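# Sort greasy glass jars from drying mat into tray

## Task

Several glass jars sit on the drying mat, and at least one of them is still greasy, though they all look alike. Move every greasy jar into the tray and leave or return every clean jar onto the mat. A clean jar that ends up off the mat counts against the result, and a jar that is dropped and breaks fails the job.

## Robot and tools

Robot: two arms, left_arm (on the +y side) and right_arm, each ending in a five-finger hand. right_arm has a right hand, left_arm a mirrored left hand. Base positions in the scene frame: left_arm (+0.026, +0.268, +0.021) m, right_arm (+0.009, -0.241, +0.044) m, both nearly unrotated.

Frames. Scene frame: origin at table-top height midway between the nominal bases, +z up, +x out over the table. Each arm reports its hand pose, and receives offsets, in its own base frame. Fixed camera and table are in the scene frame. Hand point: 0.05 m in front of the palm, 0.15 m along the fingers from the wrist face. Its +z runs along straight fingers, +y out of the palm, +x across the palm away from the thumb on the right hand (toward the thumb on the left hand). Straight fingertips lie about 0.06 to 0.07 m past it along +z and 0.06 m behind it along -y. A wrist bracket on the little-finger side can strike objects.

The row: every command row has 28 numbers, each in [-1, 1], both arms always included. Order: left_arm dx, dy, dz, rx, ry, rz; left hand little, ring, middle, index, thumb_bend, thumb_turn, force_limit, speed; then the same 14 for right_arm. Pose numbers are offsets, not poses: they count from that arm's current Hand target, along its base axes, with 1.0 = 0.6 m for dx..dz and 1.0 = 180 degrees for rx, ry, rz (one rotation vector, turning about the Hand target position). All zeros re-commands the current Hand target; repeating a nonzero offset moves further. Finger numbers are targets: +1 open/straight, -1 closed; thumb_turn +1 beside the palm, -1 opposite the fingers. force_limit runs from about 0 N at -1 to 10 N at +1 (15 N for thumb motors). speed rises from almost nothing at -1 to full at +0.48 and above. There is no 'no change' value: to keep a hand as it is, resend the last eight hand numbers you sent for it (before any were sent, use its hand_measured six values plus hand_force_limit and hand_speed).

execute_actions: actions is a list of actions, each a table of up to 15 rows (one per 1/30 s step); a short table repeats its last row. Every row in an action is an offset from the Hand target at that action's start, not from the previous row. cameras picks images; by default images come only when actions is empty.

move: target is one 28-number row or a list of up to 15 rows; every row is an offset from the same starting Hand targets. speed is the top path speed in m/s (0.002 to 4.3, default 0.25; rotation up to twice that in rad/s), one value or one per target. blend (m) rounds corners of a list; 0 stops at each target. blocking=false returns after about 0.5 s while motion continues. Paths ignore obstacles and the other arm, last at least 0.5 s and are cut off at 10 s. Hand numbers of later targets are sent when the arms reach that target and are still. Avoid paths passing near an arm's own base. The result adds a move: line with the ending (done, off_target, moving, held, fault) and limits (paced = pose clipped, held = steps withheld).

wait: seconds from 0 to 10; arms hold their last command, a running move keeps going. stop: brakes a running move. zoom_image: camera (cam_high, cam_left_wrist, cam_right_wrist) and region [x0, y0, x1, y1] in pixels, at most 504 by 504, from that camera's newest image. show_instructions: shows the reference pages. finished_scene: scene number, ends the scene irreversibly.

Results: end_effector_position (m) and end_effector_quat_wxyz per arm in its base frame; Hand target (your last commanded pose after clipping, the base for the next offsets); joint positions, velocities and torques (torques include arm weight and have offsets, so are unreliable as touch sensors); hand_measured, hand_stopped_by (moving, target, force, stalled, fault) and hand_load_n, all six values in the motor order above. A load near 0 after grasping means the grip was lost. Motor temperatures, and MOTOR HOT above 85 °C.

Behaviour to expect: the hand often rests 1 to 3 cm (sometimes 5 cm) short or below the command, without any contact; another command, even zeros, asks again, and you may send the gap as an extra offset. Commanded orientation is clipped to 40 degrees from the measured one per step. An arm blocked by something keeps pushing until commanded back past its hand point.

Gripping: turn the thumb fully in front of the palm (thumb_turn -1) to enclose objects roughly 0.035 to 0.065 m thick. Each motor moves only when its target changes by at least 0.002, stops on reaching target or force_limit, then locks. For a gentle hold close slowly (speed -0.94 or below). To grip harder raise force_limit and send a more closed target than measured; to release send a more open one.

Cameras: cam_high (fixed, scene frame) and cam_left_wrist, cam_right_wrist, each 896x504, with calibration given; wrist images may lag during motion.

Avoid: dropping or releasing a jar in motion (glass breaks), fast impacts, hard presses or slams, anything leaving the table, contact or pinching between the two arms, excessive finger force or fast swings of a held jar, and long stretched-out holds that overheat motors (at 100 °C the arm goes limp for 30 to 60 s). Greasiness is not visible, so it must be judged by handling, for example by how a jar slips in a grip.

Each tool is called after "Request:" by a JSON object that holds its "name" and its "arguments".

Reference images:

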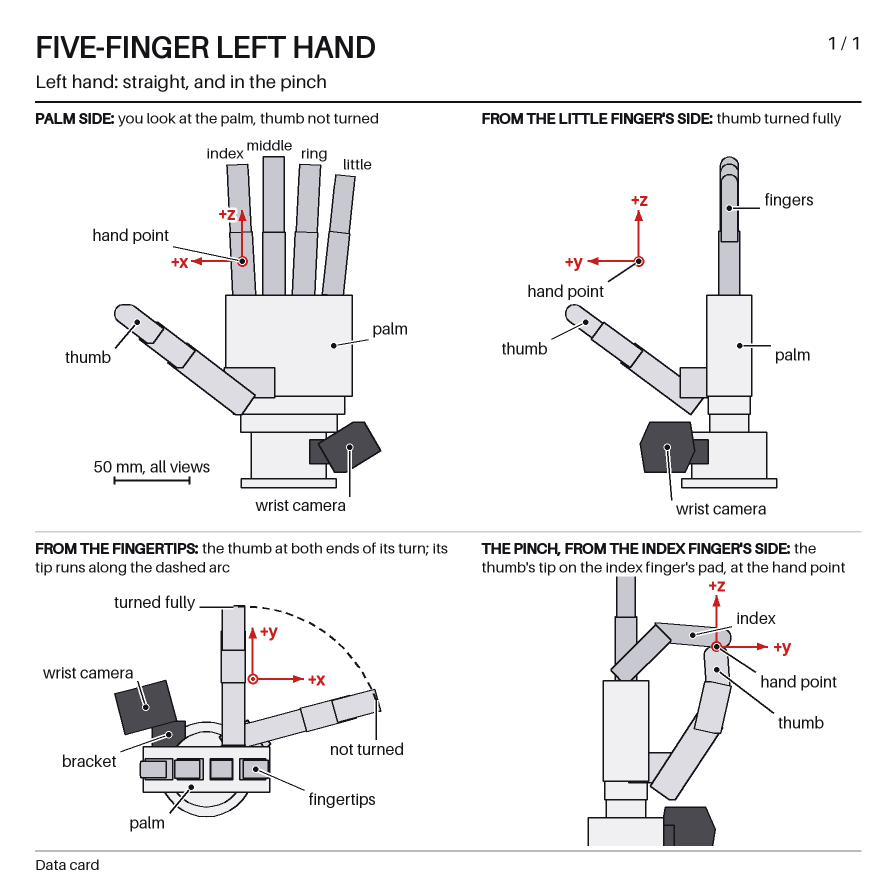

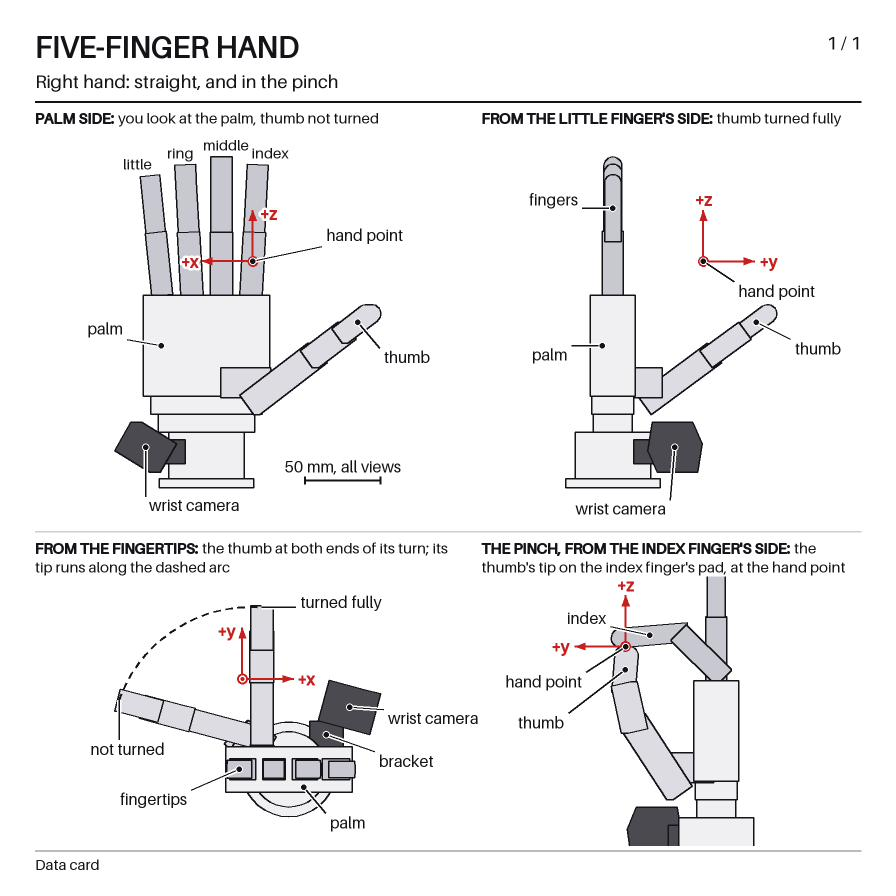

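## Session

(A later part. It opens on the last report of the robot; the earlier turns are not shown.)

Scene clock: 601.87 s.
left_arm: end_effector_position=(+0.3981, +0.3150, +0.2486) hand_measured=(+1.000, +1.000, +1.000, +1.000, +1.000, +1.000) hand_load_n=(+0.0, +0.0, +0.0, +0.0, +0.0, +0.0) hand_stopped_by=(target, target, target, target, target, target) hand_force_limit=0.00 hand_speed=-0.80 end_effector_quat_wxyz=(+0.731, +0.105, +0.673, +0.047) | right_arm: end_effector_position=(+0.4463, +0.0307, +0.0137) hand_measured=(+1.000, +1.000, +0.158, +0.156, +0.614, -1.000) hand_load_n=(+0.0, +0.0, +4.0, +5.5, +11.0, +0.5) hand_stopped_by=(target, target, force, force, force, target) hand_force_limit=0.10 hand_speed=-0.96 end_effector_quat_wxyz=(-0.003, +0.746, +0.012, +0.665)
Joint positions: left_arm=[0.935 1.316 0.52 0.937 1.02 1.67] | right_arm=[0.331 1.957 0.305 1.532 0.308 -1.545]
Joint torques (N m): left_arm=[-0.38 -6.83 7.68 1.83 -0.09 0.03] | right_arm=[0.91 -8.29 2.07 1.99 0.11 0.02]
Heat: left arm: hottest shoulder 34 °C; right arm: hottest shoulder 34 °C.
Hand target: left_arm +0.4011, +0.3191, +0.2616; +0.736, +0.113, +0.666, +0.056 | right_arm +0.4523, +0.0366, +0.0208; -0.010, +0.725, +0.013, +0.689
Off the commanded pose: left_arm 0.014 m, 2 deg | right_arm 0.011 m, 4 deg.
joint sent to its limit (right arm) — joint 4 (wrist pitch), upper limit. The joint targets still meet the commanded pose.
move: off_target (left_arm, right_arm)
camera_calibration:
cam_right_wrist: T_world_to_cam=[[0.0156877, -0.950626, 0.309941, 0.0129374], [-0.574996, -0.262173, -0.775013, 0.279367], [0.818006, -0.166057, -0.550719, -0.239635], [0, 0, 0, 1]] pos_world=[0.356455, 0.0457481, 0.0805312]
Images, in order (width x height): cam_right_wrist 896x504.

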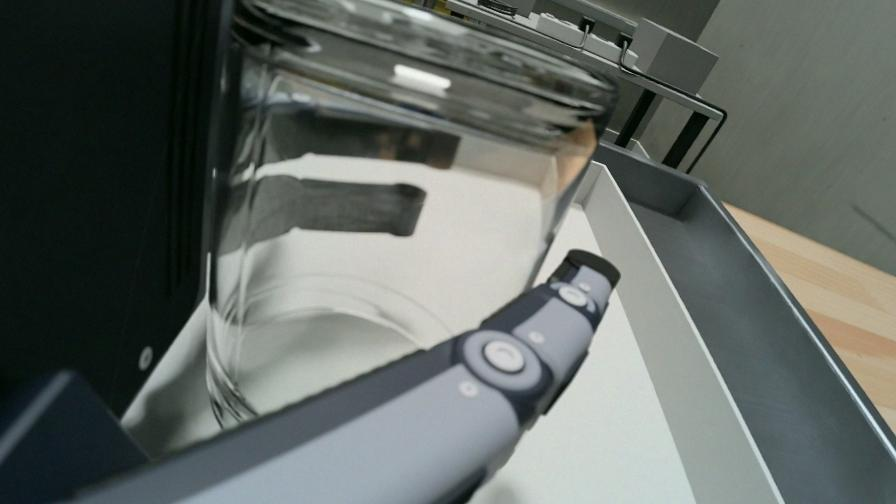

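Request:
{"name": "move", "arguments": {"target": [[0,0,0,0,0,0,1,1,1,1,1,1,0,-0.8,0,0,-0.022,0,0.012,0,1,1,-0.97,-0.97,-1,-1,0.1,-0.96]], "speed": 0.03, "cameras": ["cam_right_wrist"]}}

Scene clock: 605.50 s.
left_arm: end_effector_position=(+0.3981, +0.3150, +0.2486) hand_measured=(+1.000, +1.000, +1.000, +1.000, +1.000, +1.000) hand_load_n=(+0.0, +0.0, +0.0, +0.0, -0.5, +0.0) hand_stopped_by=(target, target, target, target, target, target) hand_force_limit=0.00 hand_speed=-0.80 end_effector_quat_wxyz=(+0.731, +0.105, +0.673, +0.047) | right_arm: end_effector_position=(+0.4481, +0.0314, +0.0047) hand_measured=(+1.000, +1.000, +0.158, +0.156, +0.614, -1.000) hand_load_n=(+0.0, +0.0, +4.5, +5.5, +11.0, +0.5) hand_stopped_by=(target, target, force, force, force, target) hand_force_limit=0.10 hand_speed=-0.96 end_effector_quat_wxyz=(-0.002, +0.751, +0.012, +0.661)
Joint positions: left_arm=[0.935 1.316 0.52 0.937 1.02 1.67] | right_arm=[0.331 1.987 0.317 1.537 0.308 -1.543]
Joint torques (N m): left_arm=[-0.32 -6.83 7.68 1.81 -0.08 0.02] | right_arm=[0.73 -8.06 1.65 1.81 -0.08 0.08]
Heat: left arm: hottest shoulder 34 °C; right arm: hottest shoulder 33 °C.
Hand target: left_arm +0.4011, +0.3191, +0.2616; +0.736, +0.113, +0.666, +0.056 | right_arm +0.4522, +0.0366, +0.0074; -0.010, +0.738, +0.013, +0.675
Off the commanded pose: left_arm 0.014 m, 2 deg | right_arm 0.007 m, 2 deg.
joint sent to its limit (right arm) — joint 4 (wrist pitch), upper limit. The joint targets still meet the commanded pose.
move: off_target (left_arm)
camera_calibration:
cam_right_wrist: T_world_to_cam=[[0.0193306, -0.949993, 0.311673, 0.0146506], [-0.584861, -0.263575, -0.767115, 0.278024], [0.810903, -0.167456, -0.560709, -0.242745], [0, 0, 0, 1]] pos_world=[0.359165, 0.046549, 0.0726012]
Images, in order (width x height): cam_right_wrist 896x504.

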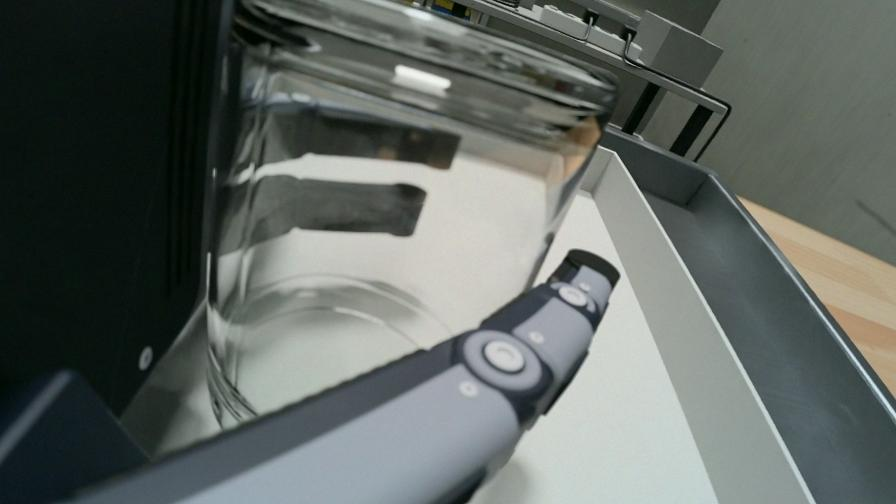

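Request:
{"name": "zoom_image", "arguments": {"camera": "cam_right_wrist", "region": [120, 200, 560, 504]}}

Request:
{"name": "wait", "arguments": {"seconds": 0.3, "cameras": ["cam_high"]}}

Request:
{"name": "zoom_image", "arguments": {"camera": "cam_high", "region": [290, 180, 450, 350]}}

Scaled by 1.145.

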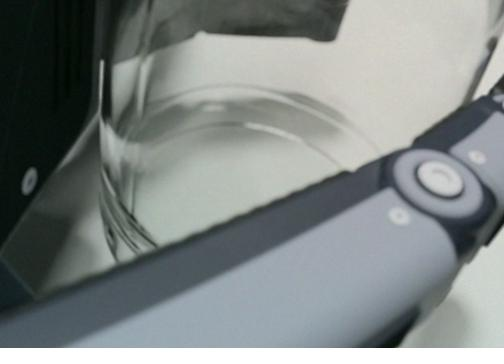

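Scene clock: 608.20 s.
left_arm: end_effector_position=(+0.3981, +0.3150, +0.2486) hand_measured=(+1.000, +1.000, +1.000, +1.000, +1.000, +1.000) hand_load_n=(+0.0, +0.0, +0.0, +0.0, +0.0, +0.0) hand_stopped_by=(target, target, target, target, target, target) hand_force_limit=0.00 hand_speed=-0.80 end_effector_quat_wxyz=(+0.731, +0.105, +0.673, +0.047) | right_arm: end_effector_position=(+0.4481, +0.0314, +0.0047) hand_measured=(+1.000, +1.000, +0.158, +0.156, +0.614, -1.000) hand_load_n=(+0.0, +0.0, +4.5, +5.5, +11.0, +0.5) hand_stopped_by=(target, target, force, force, force, target) hand_force_limit=0.10 hand_speed=-0.96 end_effector_quat_wxyz=(-0.002, +0.751, +0.012, +0.661)
Joint positions: left_arm=[0.935 1.316 0.52 0.937 1.02 1.67] | right_arm=[0.331 1.987 0.317 1.537 0.308 -1.543]
Joint torques (N m): left_arm=[-0.38 -6.95 7.68 1.85 -0.09 0.02] | right_arm=[0.67 -8 1.65 1.81 -0.08 0.07]
Heat: left arm: hottest shoulder 34 °C; right arm: hottest shoulder 33 °C.
Hand target: left_arm +0.4011, +0.3191, +0.2616; +0.736, +0.113, +0.666, +0.056 | right_arm +0.4522, +0.0366, +0.0074; -0.010, +0.738, +0.013, +0.675
Off the commanded pose: left_arm 0.014 m, 2 deg | right_arm 0.007 m, 2 deg.
wait: 0.30 s; at rest from the start
Images, in order (width x height): cam_high 896x504.

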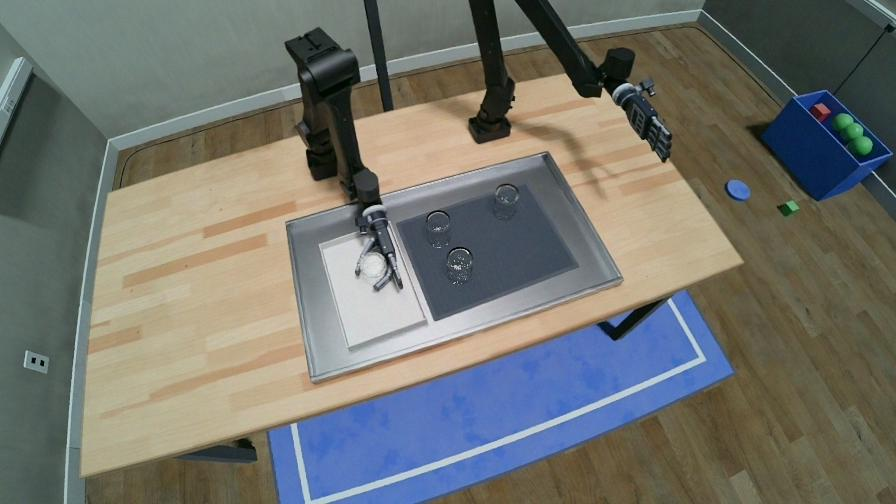

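Scaled by 2.965.

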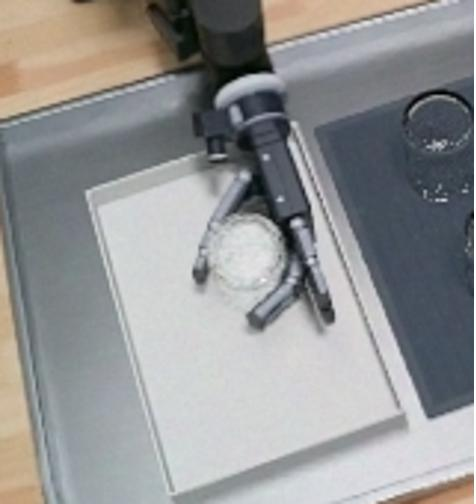

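Request:
{"name": "move", "arguments": {"target": [[0,0,0,0,0,0,1,1,1,1,1,1,0,-0.8,0.08,0,0.02,0,0,0,1,1,-0.97,-0.97,-1,-1,0.1,-0.96]], "speed": 0.08, "cameras": ["cam_high"]}}

Request:
{"name": "zoom_image", "arguments": {"camera": "cam_high", "region": [290, 180, 450, 350]}}

Scene clock: 614.87 s.
left_arm: end_effector_position=(+0.3981, +0.3150, +0.2486) hand_measured=(+1.000, +1.000, +1.000, +1.000, +1.000, +1.000) hand_load_n=(+0.0, +0.0, +0.0, +0.0, +0.0, +0.0) hand_stopped_by=(target, target, target, target, target, target) hand_force_limit=0.00 hand_speed=-0.80 end_effector_quat_wxyz=(+0.731, +0.105, +0.673, +0.047) | right_arm: end_effector_position=(+0.4924, +0.0388, +0.0069) hand_measured=(+1.000, +1.000, +0.158, +0.156, +0.614, -1.000) hand_load_n=(+0.0, +0.0, +4.5, +5.5, +11.0, +0.5) hand_stopped_by=(target, target, force, force, force, target) hand_force_limit=0.10 hand_speed=-0.96 end_effector_quat_wxyz=(-0.012, +0.746, +0.015, +0.666)
Joint positions: left_arm=[0.935 1.316 0.52 0.937 1.02 1.67] | right_arm=[0.297 1.983 0.425 1.44 0.257 -1.543]
Joint torques (N m): left_arm=[-0.32 -6.89 7.65 1.84 -0.09 0.01] | right_arm=[-0.5 -12.45 2.69 0.61 -0.11 -0.06]
Heat: left arm: hottest shoulder 34 °C; right arm: hottest shoulder 33 °C.
Hand target: left_arm +0.4011, +0.3191, +0.2616; +0.736, +0.113, +0.666, +0.056 | right_arm +0.5003, +0.0368, +0.0195; -0.010, +0.737, +0.013, +0.675
Off the commanded pose: left_arm 0.014 m, 2 deg | right_arm 0.015 m, 1 deg.
move: off_target (left_arm, right_arm)
Images, in order (width x height): cam_high 896x504.

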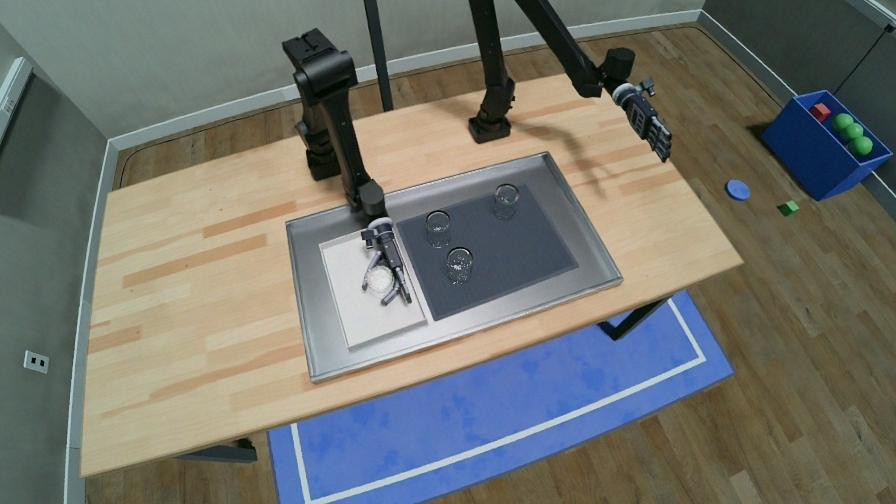

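Scaled by 2.965.

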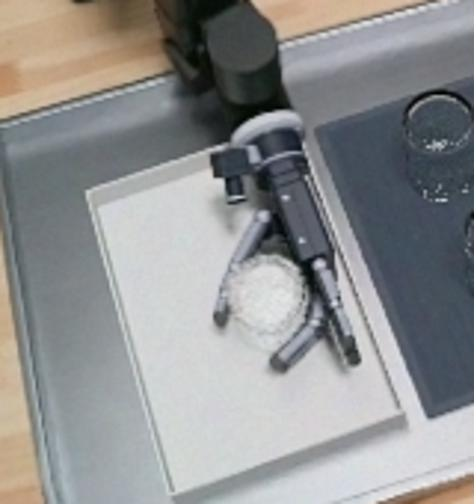

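Request:
{"name": "move", "arguments": {"target": [[0,0,0,0,0,0,1,1,1,1,1,1,0,-0.8,0,-0.05,0,0,0,0,1,1,-0.97,-0.97,-1,-1,0.1,-0.96],[0,0,0,0,0,0,1,1,1,1,1,1,0,-0.8,0,-0.05,-0.03,0,0,0,1,1,-0.97,-0.97,-1,-1,0.1,-0.96]], "speed": [0.08,0.03], "cameras": ["cam_right_wrist"]}}

Request:
{"name": "zoom_image", "arguments": {"camera": "cam_right_wrist", "region": [120, 200, 560, 504]}}

Scene clock: 619.13 s.
left_arm: end_effector_position=(+0.3981, +0.3150, +0.2486) hand_measured=(+1.000, +1.000, +1.000, +1.000, +1.000, +1.000) hand_load_n=(+0.0, +0.0, +0.0, +0.0, +0.0, +0.0) hand_stopped_by=(target, target, target, target, target, target) hand_force_limit=0.00 hand_speed=-0.80 end_effector_quat_wxyz=(+0.731, +0.105, +0.673, +0.047) | right_arm: end_effector_position=(+0.4987, +0.0086, +0.0057) hand_measured=(+1.000, +1.000, +0.158, +0.156, +0.614, -1.000) hand_load_n=(+0.0, +0.0, +4.5, +5.5, +11.5, +0.5) hand_stopped_by=(target, target, force, force, force, target) hand_force_limit=0.10 hand_speed=-0.96 end_effector_quat_wxyz=(-0.012, +0.738, +0.013, +0.675)
Joint positions: left_arm=[0.935 1.316 0.52 0.937 1.02 1.67] | right_arm=[0.202 2.019 0.425 1.504 0.166 -1.556]
Joint torques (N m): left_arm=[-0.38 -6.89 7.71 1.83 -0.09 0.02] | right_arm=[-0.21 -8.47 2 1.43 -0.14 0]
Heat: left arm: hottest shoulder 34 °C; right arm: hottest shoulder 33 °C.
Hand target: left_arm +0.4011, +0.3191, +0.2616; +0.736, +0.113, +0.666, +0.056 | right_arm +0.5002, +0.0067, +0.0015; -0.010, +0.737, +0.013, +0.675
Off the commanded pose: left_arm 0.014 m, 2 deg | right_arm 0.005 m, 0 deg.
move: off_target (left_arm)
camera_calibration:
cam_right_wrist: T_world_to_cam=[[0.0205564, -0.953738, 0.299934, -0.0088127], [-0.551301, -0.26108, -0.792404, 0.285834], [0.834053, -0.149065, -0.531164, -0.298866], [0, 0, 0, 1]] pos_world=[0.407032, 0.0216699, 0.0703922]
Images, in order (width x height): cam_right_wrist 896x504.

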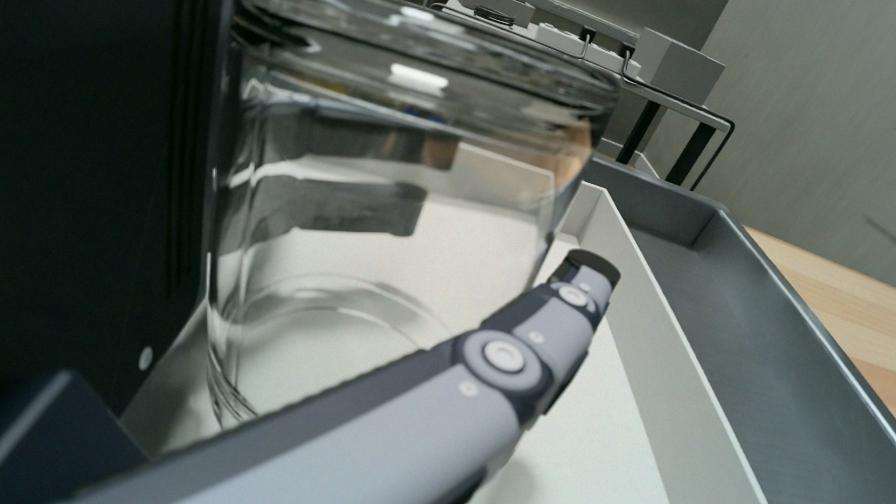

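Scaled by 1.145.

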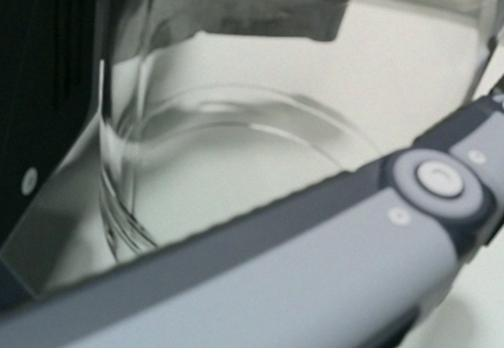

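Request:
{"name": "move", "arguments": {"target": [[0,0,0,0,0,0,1,1,1,1,1,1,0,-0.8,0,0,-0.02,0,0,0,1,1,-0.97,-0.97,-1,-1,0.1,-0.96]], "speed": 0.03, "cameras": ["cam_right_wrist"]}}

Request:
{"name": "zoom_image", "arguments": {"camera": "cam_right_wrist", "region": [120, 200, 560, 504]}}

Scene clock: 625.80 s.
left_arm: end_effector_position=(+0.3981, +0.3150, +0.2486) hand_measured=(+1.000, +1.000, +1.000, +1.000, +1.000, +1.000) hand_load_n=(+0.0, +0.0, +0.0, +0.0, +0.0, +0.0) hand_stopped_by=(target, target, target, target, target, target) hand_force_limit=0.00 hand_speed=-0.80 end_effector_quat_wxyz=(+0.731, +0.105, +0.673, +0.047) | right_arm: end_effector_position=(+0.5027, +0.0092, +0.0048) hand_measured=(+1.000, +1.000, +0.158, +0.156, +0.614, -1.000) hand_load_n=(+0.0, +0.0, +4.0, +5.5, +11.0, +0.0) hand_stopped_by=(target, target, force, force, force, target) hand_force_limit=0.10 hand_speed=-0.96 end_effector_quat_wxyz=(-0.011, +0.727, +0.014, +0.686)
Joint positions: left_arm=[0.935 1.316 0.52 0.937 1.02 1.67] | right_arm=[0.202 2.061 0.44 1.562 0.166 -1.565]
Joint torques (N m): left_arm=[-0.38 -6.89 7.71 1.84 -0.09 0.02] | right_arm=[-0.21 -7.65 1.4 0.88 -0.13 0.09]
Heat: left arm: hottest shoulder 34 °C; right arm: hottest shoulder 33 °C.
Hand target: left_arm +0.4011, +0.3191, +0.2616; +0.736, +0.113, +0.666, +0.056 | right_arm +0.5002, +0.0067, -0.0104; -0.010, +0.737, +0.013, +0.675
Off the commanded pose: left_arm 0.014 m, 2 deg | right_arm 0.016 m, 2 deg.
joint read past its limit (right arm) — joint 4 (wrist pitch), upper limit.
move: off_target (left_arm, right_arm)
camera_calibration:
cam_right_wrist: T_world_to_cam=[[0.0119357, -0.953089, 0.302454, -0.00378667], [-0.526688, -0.263107, -0.808316, 0.275134], [0.849975, -0.149651, -0.505121, -0.310772], [0, 0, 0, 1]] pos_world=[0.409103, 0.0222733, 0.0665629]
Images, in order (width x height): cam_right_wrist 896x504.

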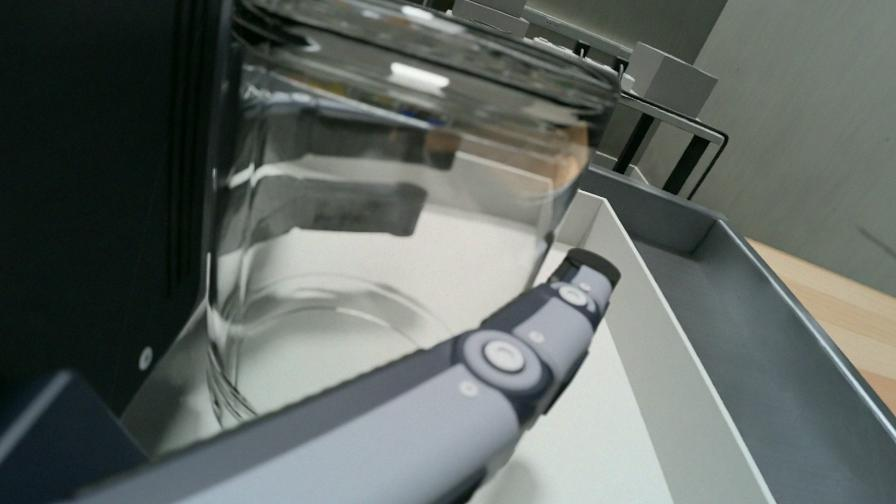

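Scaled by 1.145.

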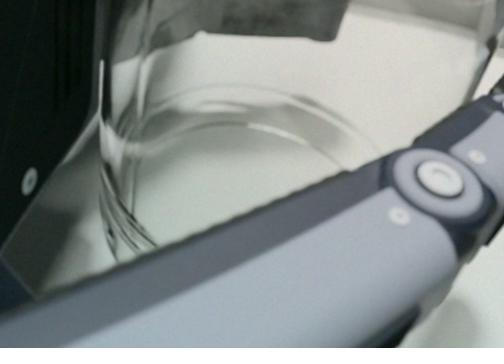

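Request:
{"name": "move", "arguments": {"target": [[0,0,0,0,0,0,1,1,1,1,1,1,0,-0.8,0,0,0.018,0,0,0,1,1,-0.97,-0.97,-1,-1,0.1,-0.96],[0,0,0,0,0,0,1,1,1,1,1,1,0,-0.8,0,0,0.018,0,0,0,1,1,0.45,0.45,0.75,-1,0.1,-0.8]], "speed": 0.03, "cameras": ["cam_right_wrist"]}}

Scene clock: 629.47 s.
left_arm: end_effector_position=(+0.3981, +0.3150, +0.2486) hand_measured=(+1.000, +1.000, +1.000, +1.000, +1.000, +1.000) hand_load_n=(-0.5, +0.0, +0.0, +0.0, +0.0, +0.0) hand_stopped_by=(target, target, target, target, target, target) hand_force_limit=0.00 hand_speed=-0.80 end_effector_quat_wxyz=(+0.731, +0.105, +0.673, +0.047) | right_arm: end_effector_position=(+0.5016, +0.0090, +0.0003) hand_measured=(+1.000, +1.000, +0.450, +0.450, +0.750, -1.000) hand_load_n=(+0.0, +0.0, +0.0, +0.0, +0.0, +0.5) hand_stopped_by=(target, target, target, target, target, target) hand_force_limit=0.10 hand_speed=-0.80 end_effector_quat_wxyz=(-0.009, +0.736, +0.016, +0.677)
Joint positions: left_arm=[0.935 1.316 0.52 0.937 1.02 1.67] | right_arm=[0.202 2.053 0.438 1.531 0.166 -1.565]
Joint torques (N m): left_arm=[-0.38 -6.89 7.69 1.83 -0.08 0.02] | right_arm=[-0.21 -11.22 0.73 0.68 -0.14 0.1]
Heat: left arm: hottest shoulder 34 °C; right arm: hottest shoulder 33 °C.
Hand target: left_arm +0.4011, +0.3191, +0.2616; +0.736, +0.113, +0.666, +0.056 | right_arm +0.5002, +0.0067, +0.0003; -0.010, +0.737, +0.013, +0.675
Off the commanded pose: left_arm 0.014 m, 2 deg | right_arm 0.003 m, 0 deg.
move: off_target (left_arm)
camera_calibration:
cam_right_wrist: T_world_to_cam=[[0.0197131, -0.951571, 0.306795, -0.00647613], [-0.546016, -0.2673, -0.793988, 0.280569], [0.837542, -0.151863, -0.524843, -0.305899], [0, 0, 0, 1]] pos_world=[0.409526, 0.0223789, 0.0642064]
Images, in order (width x height): cam_right_wrist 896x504.

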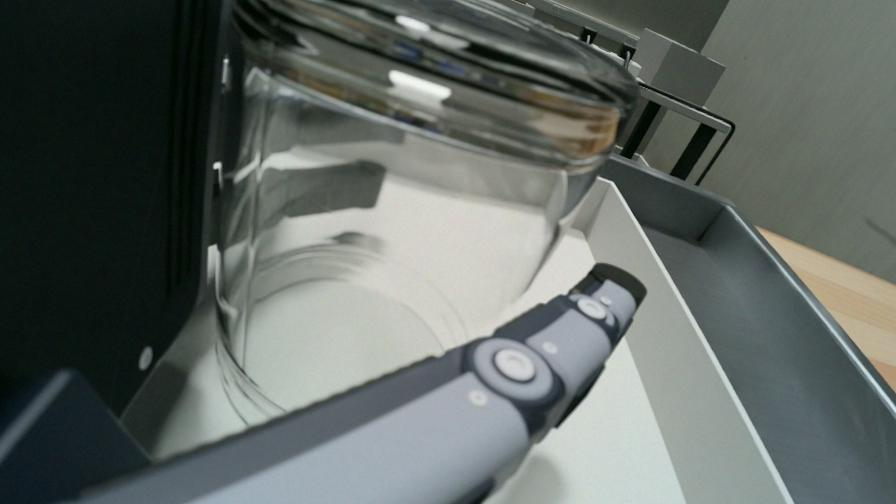

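Request:
{"name": "move", "arguments": {"target": [[0,0,0,0,0,0,1,1,1,1,1,1,0,-0.8,0,0,0.015,0,0,0,1,1,1,1,1,-1,0.1,-0.4],[0,0,0,0,0,0,1,1,1,1,1,1,0,-0.8,-0.16,0,0.04,0,0,0,1,1,1,1,1,-1,0.1,-0.4],[0,0,0,0,0,0,1,1,1,1,1,1,0,-0.8,-0.16,0,0.25,0,0.05,0,1,1,1,1,1,-1,0.1,-0.4]], "speed": [0.03,0.06,0.15], "blend": [0,0.01,0], "cameras": ["cam_high","cam_right_wrist"]}}

Scene clock: 636.47 s.
left_arm: end_effector_position=(+0.3981, +0.3150, +0.2486) hand_measured=(+1.000, +1.000, +1.000, +1.000, +1.000, +1.000) hand_load_n=(+0.0, +0.0, -0.5, +0.0, +0.0, +0.0) hand_stopped_by=(target, target, target, target, target, target) hand_force_limit=0.00 hand_speed=-0.80 end_effector_quat_wxyz=(+0.731, +0.105, +0.673, +0.047) | right_arm: end_effector_position=(+0.3909, +0.0025, +0.1333) hand_measured=(+1.000, +1.000, +1.000, +1.000, +1.000, -1.000) hand_load_n=(+0.5, +0.0, +0.0, +0.0, +0.0, +0.0) hand_stopped_by=(target, target, target, target, target, target) hand_force_limit=0.10 hand_speed=-0.40 end_effector_quat_wxyz=(-0.005, +0.796, +0.017, +0.605)
Joint positions: left_arm=[0.935 1.316 0.52 0.937 1.02 1.67] | right_arm=[0.271 0.928 0.25 0.4 0.233 -1.518]
Joint torques (N m): left_arm=[-0.32 -6.95 7.68 1.83 -0.09 0.02] | right_arm=[0.21 -1.55 11.81 0.72 -0.1 0.12]
Heat: left arm: hottest shoulder 34 °C; right arm: hottest shoulder 33 °C.
Hand target: left_arm +0.4011, +0.3191, +0.2616; +0.736, +0.113, +0.666, +0.056 | right_arm +0.4042, +0.0066, +0.1503; -0.011, +0.788, +0.012, +0.615
Off the commanded pose: left_arm 0.014 m, 2 deg | right_arm 0.022 m, 2 deg.
move: off_target (left_arm, right_arm)
camera_calibration:
cam_right_wrist: T_world_to_cam=[[0.0725822, -0.948272, 0.309049, -0.0722686], [-0.686057, -0.272381, -0.674637, 0.362841], [0.723919, -0.163058, -0.670339, -0.0805059], [0, 0, 0, 1]] pos_world=[0.312455, 0.0171736, 0.213154]
Images, in order (width x height): cam_high 896x504, cam_right_wrist 896x504.

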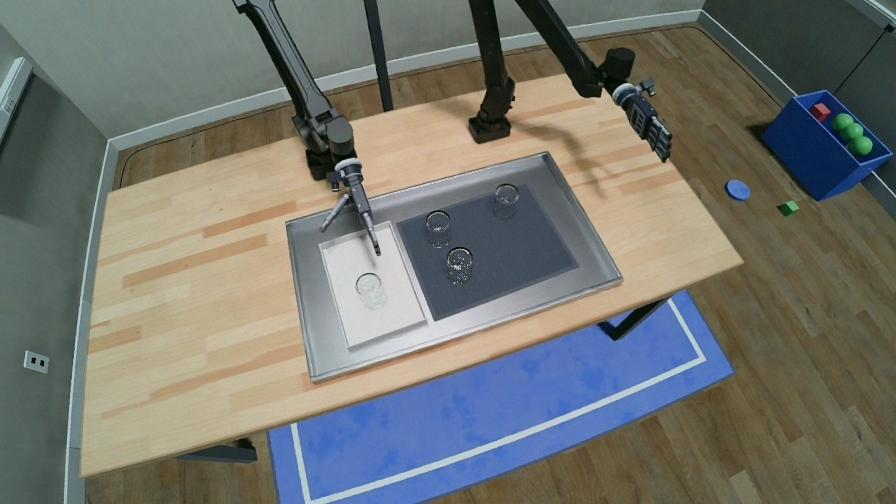

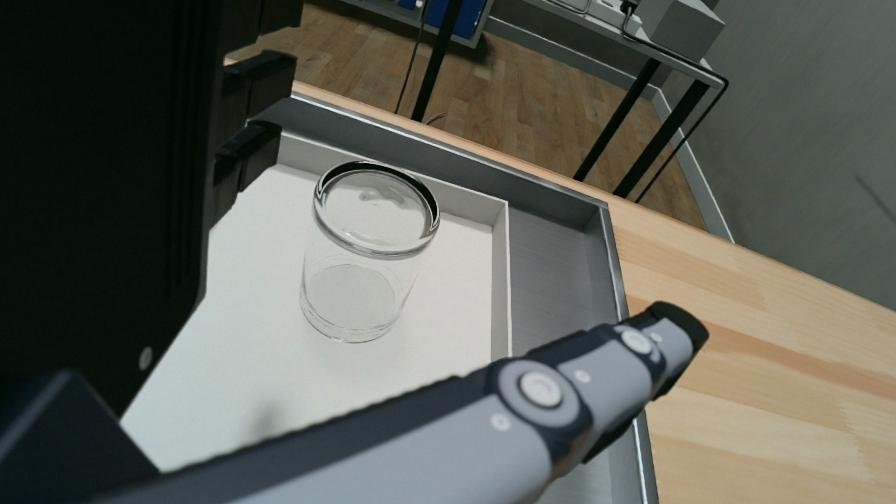

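Request:
{"name": "move", "arguments": {"target": [[0,0,0,0,0,0,1,1,1,1,1,1,0,-0.8,-0.112,0.37,0,0,0,0.05,1,1,1,1,1,-1,-0.75,-0.6]], "speed": 0.18, "cameras": ["cam_right_wrist"]}}

Scene clock: 643.00 s.
left_arm: end_effector_position=(+0.3981, +0.3150, +0.2486) hand_measured=(+1.000, +1.000, +1.000, +1.000, +1.000, +1.000) hand_load_n=(+0.0, +0.0, +0.0, +0.0, +0.0, +0.0) hand_stopped_by=(target, target, target, target, target, target) hand_force_limit=0.00 hand_speed=-0.80 end_effector_quat_wxyz=(+0.731, +0.105, +0.673, +0.047) | right_arm: end_effector_position=(+0.3295, +0.2163, +0.1371) hand_measured=(+1.000, +1.000, +1.000, +1.000, +1.000, -1.000) hand_load_n=(+0.0, +0.0, +0.0, +0.0, +0.0, +0.5) hand_stopped_by=(target, target, target, target, target, target) hand_force_limit=-0.75 hand_speed=-0.60 end_effector_quat_wxyz=(-0.050, +0.789, +0.085, +0.607)
Joint positions: left_arm=[0.935 1.316 0.52 0.937 1.02 1.67] | right_arm=[1.045 1.16 0.408 0.363 0.817 -1.305]
Joint torques (N m): left_arm=[-0.44 -6.95 7.68 1.81 -0.09 0.02] | right_arm=[0.15 -3.9 11.36 0.43 0.32 0.12]
Heat: left arm: hottest shoulder 34 °C; right arm: hottest elbow 33 °C.
Hand target: left_arm +0.4011, +0.3191, +0.2616; +0.736, +0.113, +0.666, +0.056 | right_arm +0.3370, +0.2287, +0.1503; -0.059, +0.785, +0.074, +0.612
Off the commanded pose: left_arm 0.014 m, 2 deg | right_arm 0.020 m, 2 deg.
move: off_target (left_arm, right_arm)
camera_calibration:
cam_right_wrist: T_world_to_cam=[[0.222227, -0.921069, 0.31976, 0.0771235], [-0.62556, -0.386254, -0.677852, 0.386613], [0.747857, -0.0493923, -0.66202, -0.0322185], [0, 0, 0, 1]] pos_world=[0.248805, 0.218775, 0.216076]
Images, in order (width x height): cam_right_wrist 896x504.

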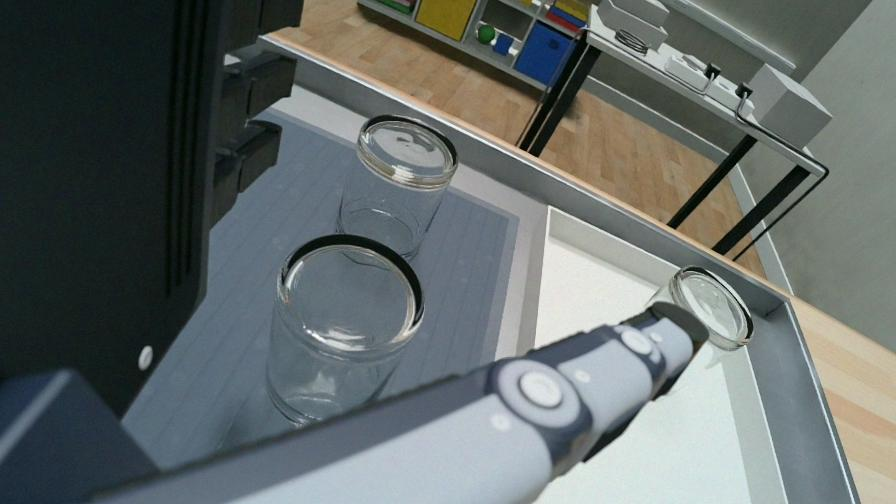

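Request:
{"name": "move", "arguments": {"target": [[0,0,0,0,0,0,1,1,1,1,1,1,0,-0.8,0.0175,0.008,-0.15,0,0,0,1,1,1,1,1,-1,-0.75,-0.6]], "speed": 0.12, "cameras": ["cam_right_wrist"]}}

Scene clock: 650.90 s.
left_arm: end_effector_position=(+0.3981, +0.3150, +0.2486) hand_measured=(+1.000, +1.000, +1.000, +1.000, +1.000, +1.000) hand_load_n=(+0.0, +0.0, +0.0, +0.0, +0.0, +0.0) hand_stopped_by=(target, target, target, target, target, target) hand_force_limit=0.00 hand_speed=-0.80 end_effector_quat_wxyz=(+0.731, +0.105, +0.673, +0.047) | right_arm: end_effector_position=(+0.3444, +0.2352, +0.0587) hand_measured=(+1.000, +1.000, +1.000, +1.000, +1.000, -1.000) hand_load_n=(+0.0, +0.0, +0.0, +0.0, +0.0, +0.0) hand_stopped_by=(target, target, target, target, target, target) hand_force_limit=-0.75 hand_speed=-0.60 end_effector_quat_wxyz=(-0.057, +0.788, +0.080, +0.608)
Joint positions: left_arm=[0.935 1.316 0.52 0.937 1.02 1.67] | right_arm=[1.031 1.531 0.39 0.769 0.801 -1.304]
Joint torques (N m): left_arm=[-0.32 -6.95 7.68 1.83 -0.09 0.02] | right_arm=[-0.56 -7 4.64 1.4 0.11 0]
Heat: left arm: hottest shoulder 34 °C; right arm: hottest elbow 34 °C.
Hand target: left_arm +0.4011, +0.3191, +0.2616; +0.736, +0.113, +0.666, +0.056 | right_arm +0.3475, +0.2335, +0.0603; -0.059, +0.785, +0.074, +0.612
Off the commanded pose: left_arm 0.014 m, 2 deg | right_arm 0.004 m, 1 deg.
move: off_target (left_arm)
camera_calibration:
cam_right_wrist: T_world_to_cam=[[0.222365, -0.926474, 0.303645, 0.118462], [-0.623037, -0.374586, -0.686666, 0.347049], [0.749919, -0.0364916, -0.660523, -0.0981716], [0, 0, 0, 1]] pos_world=[0.263503, 0.236169, 0.137492]
Images, in order (width x height): cam_right_wrist 896x504.

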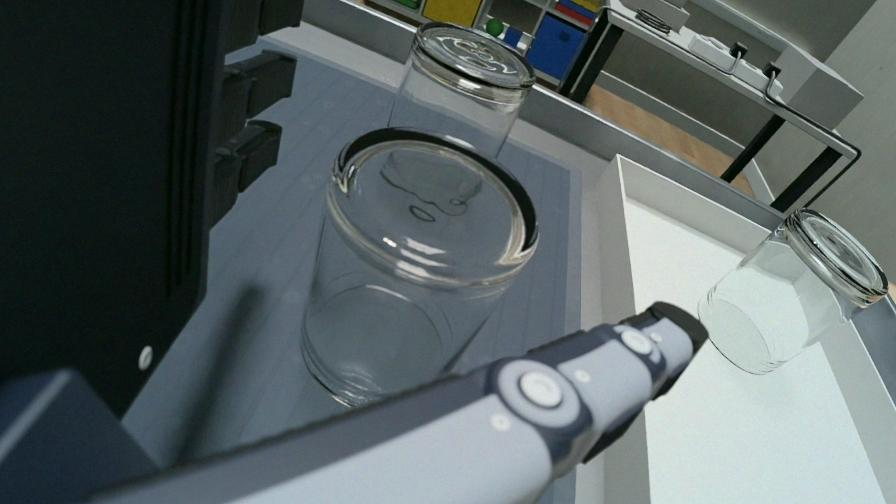

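Request:
{"name": "move", "arguments": {"target": [[0,0,0,0,0,0,1,1,1,1,1,1,0,-0.8,-0.007,-0.03,-0.02,0,0,0,1,1,1,1,1,-1,-0.75,-0.6],[0,0,0,0,0,0,1,1,1,1,1,1,0,-0.8,-0.007,-0.03,-0.068,0,0,0,1,1,1,1,1,-1,-0.75,-0.6]], "speed": 0.08, "cameras": ["cam_right_wrist"]}}

Scene clock: 656.17 s.
left_arm: end_effector_position=(+0.3981, +0.3150, +0.2486) hand_measured=(+1.000, +1.000, +1.000, +1.000, +1.000, +1.000) hand_load_n=(+0.0, +0.0, +0.0, +0.0, +0.0, +0.0) hand_stopped_by=(target, target, target, target, target, target) hand_force_limit=0.00 hand_speed=-0.80 end_effector_quat_wxyz=(+0.731, +0.105, +0.673, +0.047) | right_arm: end_effector_position=(+0.3414, +0.2186, +0.0190) hand_measured=(+1.000, +1.000, +1.000, +1.000, +1.000, -1.000) hand_load_n=(+0.0, +0.0, +0.0, +0.0, +0.0, +0.0) hand_stopped_by=(target, target, target, target, target, target) hand_force_limit=-0.75 hand_speed=-0.60 end_effector_quat_wxyz=(-0.060, +0.787, +0.077, +0.610)
Joint positions: left_arm=[0.935 1.316 0.52 0.937 1.02 1.67] | right_arm=[1.01 1.7 0.339 1.002 0.783 -1.311]
Joint torques (N m): left_arm=[-0.44 -6.89 7.71 1.87 -0.09 0.02] | right_arm=[-0.56 -7.36 2.63 1.44 0.1 -0.03]
Heat: left arm: hottest shoulder 34 °C; right arm: hottest elbow 33 °C.
Hand target: left_arm +0.4011, +0.3191, +0.2616; +0.736, +0.113, +0.666, +0.056 | right_arm +0.3433, +0.2154, +0.0195; -0.059, +0.785, +0.074, +0.612
Off the commanded pose: left_arm 0.014 m, 2 deg | right_arm 0.004 m, 0 deg.
move: off_target (left_arm)
camera_calibration:
cam_right_wrist: T_world_to_cam=[[0.220038, -0.929218, 0.29688, 0.117281], [-0.622412, -0.368075, -0.690742, 0.310125], [0.751124, -0.0327924, -0.659347, -0.124059], [0, 0, 0, 1]] pos_world=[0.260403, 0.219061, 0.0975999]
Images, in order (width x height): cam_right_wrist 896x504.

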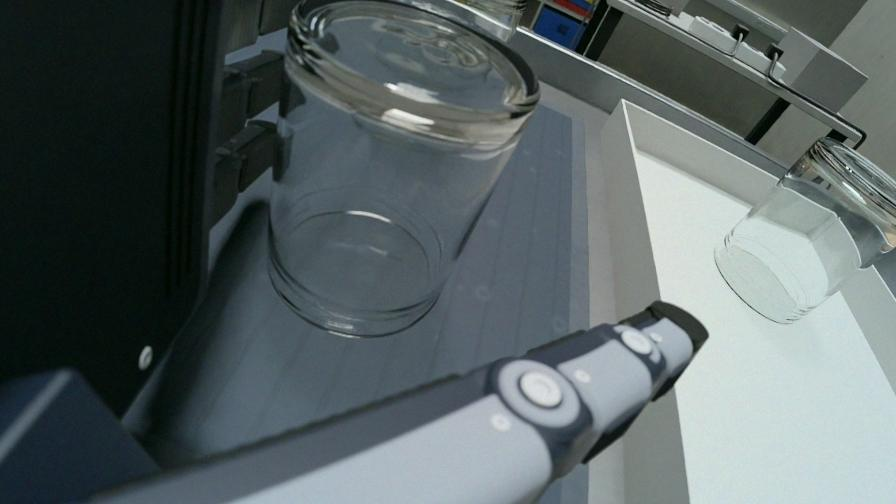

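Request:
{"name": "move", "arguments": {"target": [[0,0,0,0,0,0,1,1,1,1,1,1,0,-0.8,0.085,0.017,0,0,0,0,1,1,1,1,1,-1,-0.75,-0.6],[0,0,0,0,0,0,1,1,1,1,1,1,0,-0.8,0.085,0.017,0,0,0,0,1,1,0.5,0.6,0.8,-1,-0.75,-0.6]], "speed": 0.06, "cameras": ["cam_right_wrist"]}}

Scene clock: 660.33 s.
left_arm: end_effector_position=(+0.3981, +0.3150, +0.2486) hand_measured=(+1.000, +1.000, +1.000, +1.000, +1.000, +1.000) hand_load_n=(+0.0, +0.0, +0.0, +0.0, +0.0, +0.0) hand_stopped_by=(target, target, target, target, target, target) hand_force_limit=0.00 hand_speed=-0.80 end_effector_quat_wxyz=(+0.731, +0.105, +0.673, +0.047) | right_arm: end_effector_position=(+0.3864, +0.2247, +0.0188) hand_measured=(+1.000, +1.000, +0.500, +0.600, +0.800, -1.000) hand_load_n=(+0.0, +0.0, +0.0, +0.5, +0.0, +0.0) hand_stopped_by=(target, target, target, target, target, target) hand_force_limit=-0.75 hand_speed=-0.60 end_effector_quat_wxyz=(-0.063, +0.787, +0.079, +0.609)
Joint positions: left_arm=[0.935 1.316 0.52 0.937 1.02 1.67] | right_arm=[0.897 1.743 0.417 1.002 0.668 -1.362]
Joint torques (N m): left_arm=[-0.44 -6.95 7.66 1.81 -0.09 0.02] | right_arm=[-0.79 -7.59 5.14 0.96 0.24 -0.04]
Heat: left arm: hottest shoulder 34 °C; right arm: hottest elbow 33 °C.
Hand target: left_arm +0.4011, +0.3191, +0.2616; +0.736, +0.113, +0.666, +0.056 | right_arm +0.3942, +0.2257, +0.0195; -0.059, +0.785, +0.074, +0.612
Off the commanded pose: left_arm 0.014 m, 2 deg | right_arm 0.008 m, 1 deg.
move: off_target (left_arm)
camera_calibration:
cam_right_wrist: T_world_to_cam=[[0.228102, -0.927847, 0.295076, 0.109706], [-0.620219, -0.37209, -0.690564, 0.340364], [0.750532, -0.0254927, -0.660342, -0.15912], [0, 0, 0, 1]] pos_world=[0.3055, 0.22438, 0.0975976]
Images, in order (width x height): cam_right_wrist 896x504.

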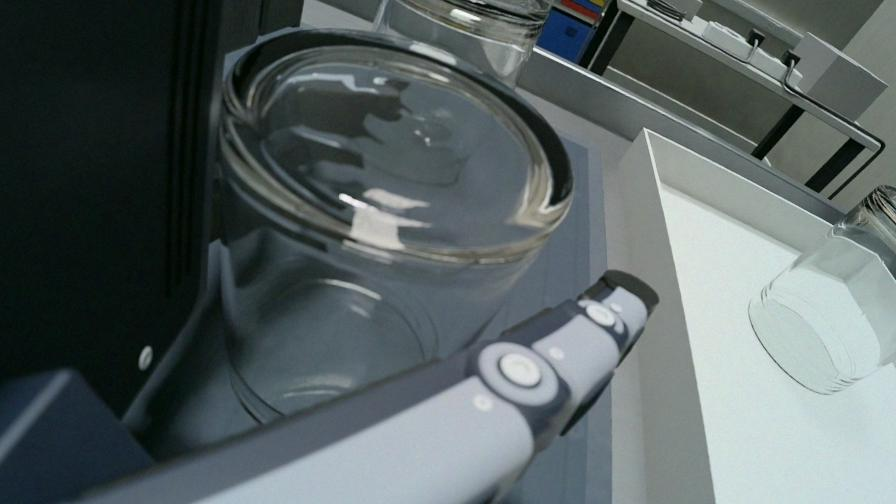

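Request:
{"name": "move", "arguments": {"target": [[0,0,0,0,0,0,1,1,1,1,1,1,0,-0.8,0,0,0,0,0,0,1,1,-1,-1,-1,-1,-0.7,-0.96]], "speed": 0.05}}

Request:
{"name": "wait", "arguments": {"seconds": 3, "cameras": ["cam_right_wrist"]}}

Scene clock: 665.03 s.
left_arm: end_effector_position=(+0.3981, +0.3150, +0.2486) hand_measured=(+1.000, +1.000, +1.000, +1.000, +1.000, +1.000) hand_load_n=(+0.0, +0.0, +0.5, +0.0, +0.0, +0.0) hand_stopped_by=(target, target, target, target, target, target) hand_force_limit=0.00 hand_speed=-0.80 end_effector_quat_wxyz=(+0.731, +0.105, +0.673, +0.047) | right_arm: end_effector_position=(+0.3865, +0.2243, +0.0185) hand_measured=(+1.000, +1.000, +0.234, +0.384, +0.680, -1.000) hand_load_n=(+0.0, +0.0, +1.5, +1.5, +2.5, +0.5) hand_stopped_by=(target, target, force, force, force, target) hand_force_limit=-0.70 hand_speed=-0.96 end_effector_quat_wxyz=(-0.063, +0.787, +0.079, +0.609)
Joint positions: left_arm=[0.935 1.316 0.52 0.937 1.02 1.67] | right_arm=[0.897 1.744 0.417 1.002 0.668 -1.362]
Joint torques (N m): left_arm=[-0.44 -6.89 7.68 1.85 -0.09 0.02] | right_arm=[-0.67 -7.71 5.12 0.96 0.24 -0.04]
Heat: left arm: hottest shoulder 34 °C; right arm: hottest elbow 33 °C.
Hand target: left_arm +0.4011, +0.3191, +0.2616; +0.736, +0.113, +0.666, +0.056 | right_arm +0.3942, +0.2257, +0.0195; -0.059, +0.785, +0.074, +0.612
Off the commanded pose: left_arm 0.014 m, 2 deg | right_arm 0.008 m, 1 deg.
move: off_target (left_arm)

Scene clock: 668.03 s.
left_arm: end_effector_position=(+0.3981, +0.3150, +0.2486) hand_measured=(+1.000, +1.000, +1.000, +1.000, +1.000, +1.000) hand_load_n=(+0.0, +0.0, +0.0, +0.0, +0.0, +0.0) hand_stopped_by=(target, target, target, target, target, target) hand_force_limit=0.00 hand_speed=-0.80 end_effector_quat_wxyz=(+0.731, +0.105, +0.673, +0.047) | right_arm: end_effector_position=(+0.3865, +0.2243, +0.0185) hand_measured=(+1.000, +1.000, +0.234, +0.384, +0.680, -1.000) hand_load_n=(+0.0, +0.0, +1.0, +1.5, +2.5, +0.0) hand_stopped_by=(target, target, force, force, force, target) hand_force_limit=-0.70 hand_speed=-0.96 end_effector_quat_wxyz=(-0.063, +0.787, +0.079, +0.609)
Joint positions: left_arm=[0.935 1.316 0.52 0.937 1.02 1.67] | right_arm=[0.897 1.744 0.417 1.002 0.668 -1.362]
Joint velocities: left_arm=[within noise] | right_arm=[-0.005 0.015 0.002 -0.002 0.168 -0.022]
Joint torques (N m): left_arm=[-0.44 -6.95 7.69 1.83 -0.09 0.03] | right_arm=[-0.67 -7.71 5.11 0.95 0.24 -0.04]
Heat: left arm: hottest shoulder 34 °C; right arm: hottest elbow 33 °C.
Hand target: left_arm +0.4011, +0.3191, +0.2616; +0.736, +0.113, +0.666, +0.056 | right_arm +0.3942, +0.2257, +0.0195; -0.059, +0.785, +0.074, +0.612
Off the commanded pose: left_arm 0.014 m, 2 deg | right_arm 0.008 m, 1 deg.
wait: 3.00 s; at rest by 0.17 s
camera_calibration:
cam_right_wrist: T_world_to_cam=[[0.22749, -0.927858, 0.295513, 0.10964], [-0.620858, -0.371992, -0.690041, 0.340228], [0.750189, -0.0264945, -0.660693, -0.159038], [0, 0, 0, 1]] pos_world=[0.305601, 0.224078, 0.0972961]
Images, in order (width x height): cam_right_wrist 896x504.

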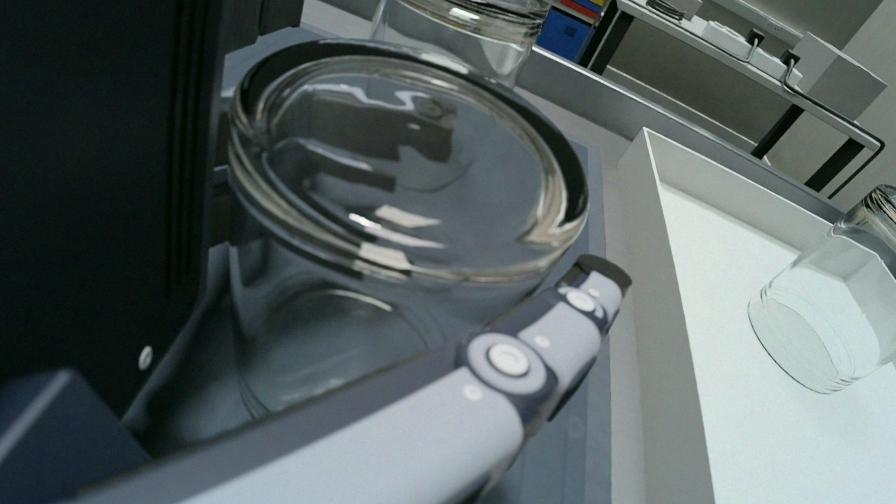

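Request:
{"name": "move", "arguments": {"target": [[0,0,0,0,0,0,1,1,1,1,1,1,0,-0.8,0,0,0.07,0,0,0,1,1,-1,-1,-1,-1,-0.7,-0.96]], "speed": 0.05, "cameras": ["cam_right_wrist"]}}

Scene clock: 670.63 s.
left_arm: end_effector_position=(+0.3981, +0.3150, +0.2486) hand_measured=(+1.000, +1.000, +1.000, +1.000, +1.000, +1.000) hand_load_n=(+0.0, +0.0, -0.5, +0.0, +0.0, +0.0) hand_stopped_by=(target, target, target, target, target, target) hand_force_limit=0.00 hand_speed=-0.80 end_effector_quat_wxyz=(+0.731, +0.105, +0.673, +0.047) | right_arm: end_effector_position=(+0.3845, +0.2210, +0.0447) hand_measured=(+1.000, +1.000, +0.234, +0.384, +0.680, -1.000) hand_load_n=(+0.0, +0.0, +1.5, +1.5, +2.5, +0.5) hand_stopped_by=(target, target, force, force, force, target) hand_force_limit=-0.70 hand_speed=-0.96 end_effector_quat_wxyz=(-0.053, +0.794, +0.086, +0.600)
Joint positions: left_arm=[0.935 1.316 0.52 0.937 1.02 1.67] | right_arm=[0.896 1.605 0.419 0.828 0.668 -1.363]
Joint torques (N m): left_arm=[-0.38 -6.95 7.66 1.83 -0.09 0.02] | right_arm=[-0.67 -10.4 6.43 0.66 0.27 -0.04]
Heat: left arm: hottest shoulder 34 °C; right arm: hottest elbow 33 °C.
Hand target: left_arm +0.4011, +0.3191, +0.2616; +0.736, +0.113, +0.666, +0.056 | right_arm +0.3942, +0.2257, +0.0614; -0.059, +0.785, +0.074, +0.612
Off the commanded pose: left_arm 0.014 m, 2 deg | right_arm 0.020 m, 2 deg.
move: off_target (left_arm, right_arm)
camera_calibration:
cam_right_wrist: T_world_to_cam=[[0.232334, -0.920331, 0.314661, 0.0948754], [-0.635007, -0.388578, -0.667663, 0.363901], [0.736741, -0.044691, -0.674697, -0.130539], [0, 0, 0, 1]] pos_world=[0.305211, 0.222887, 0.125035]
Images, in order (width x height): cam_right_wrist 896x504.

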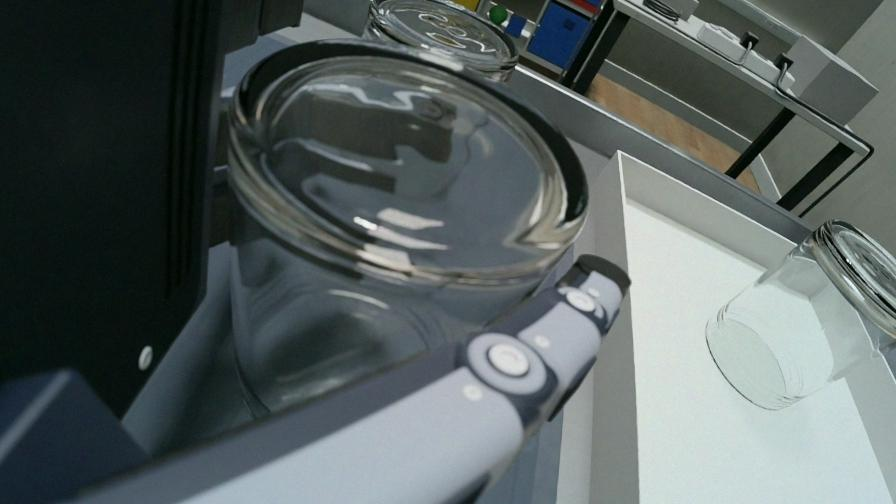

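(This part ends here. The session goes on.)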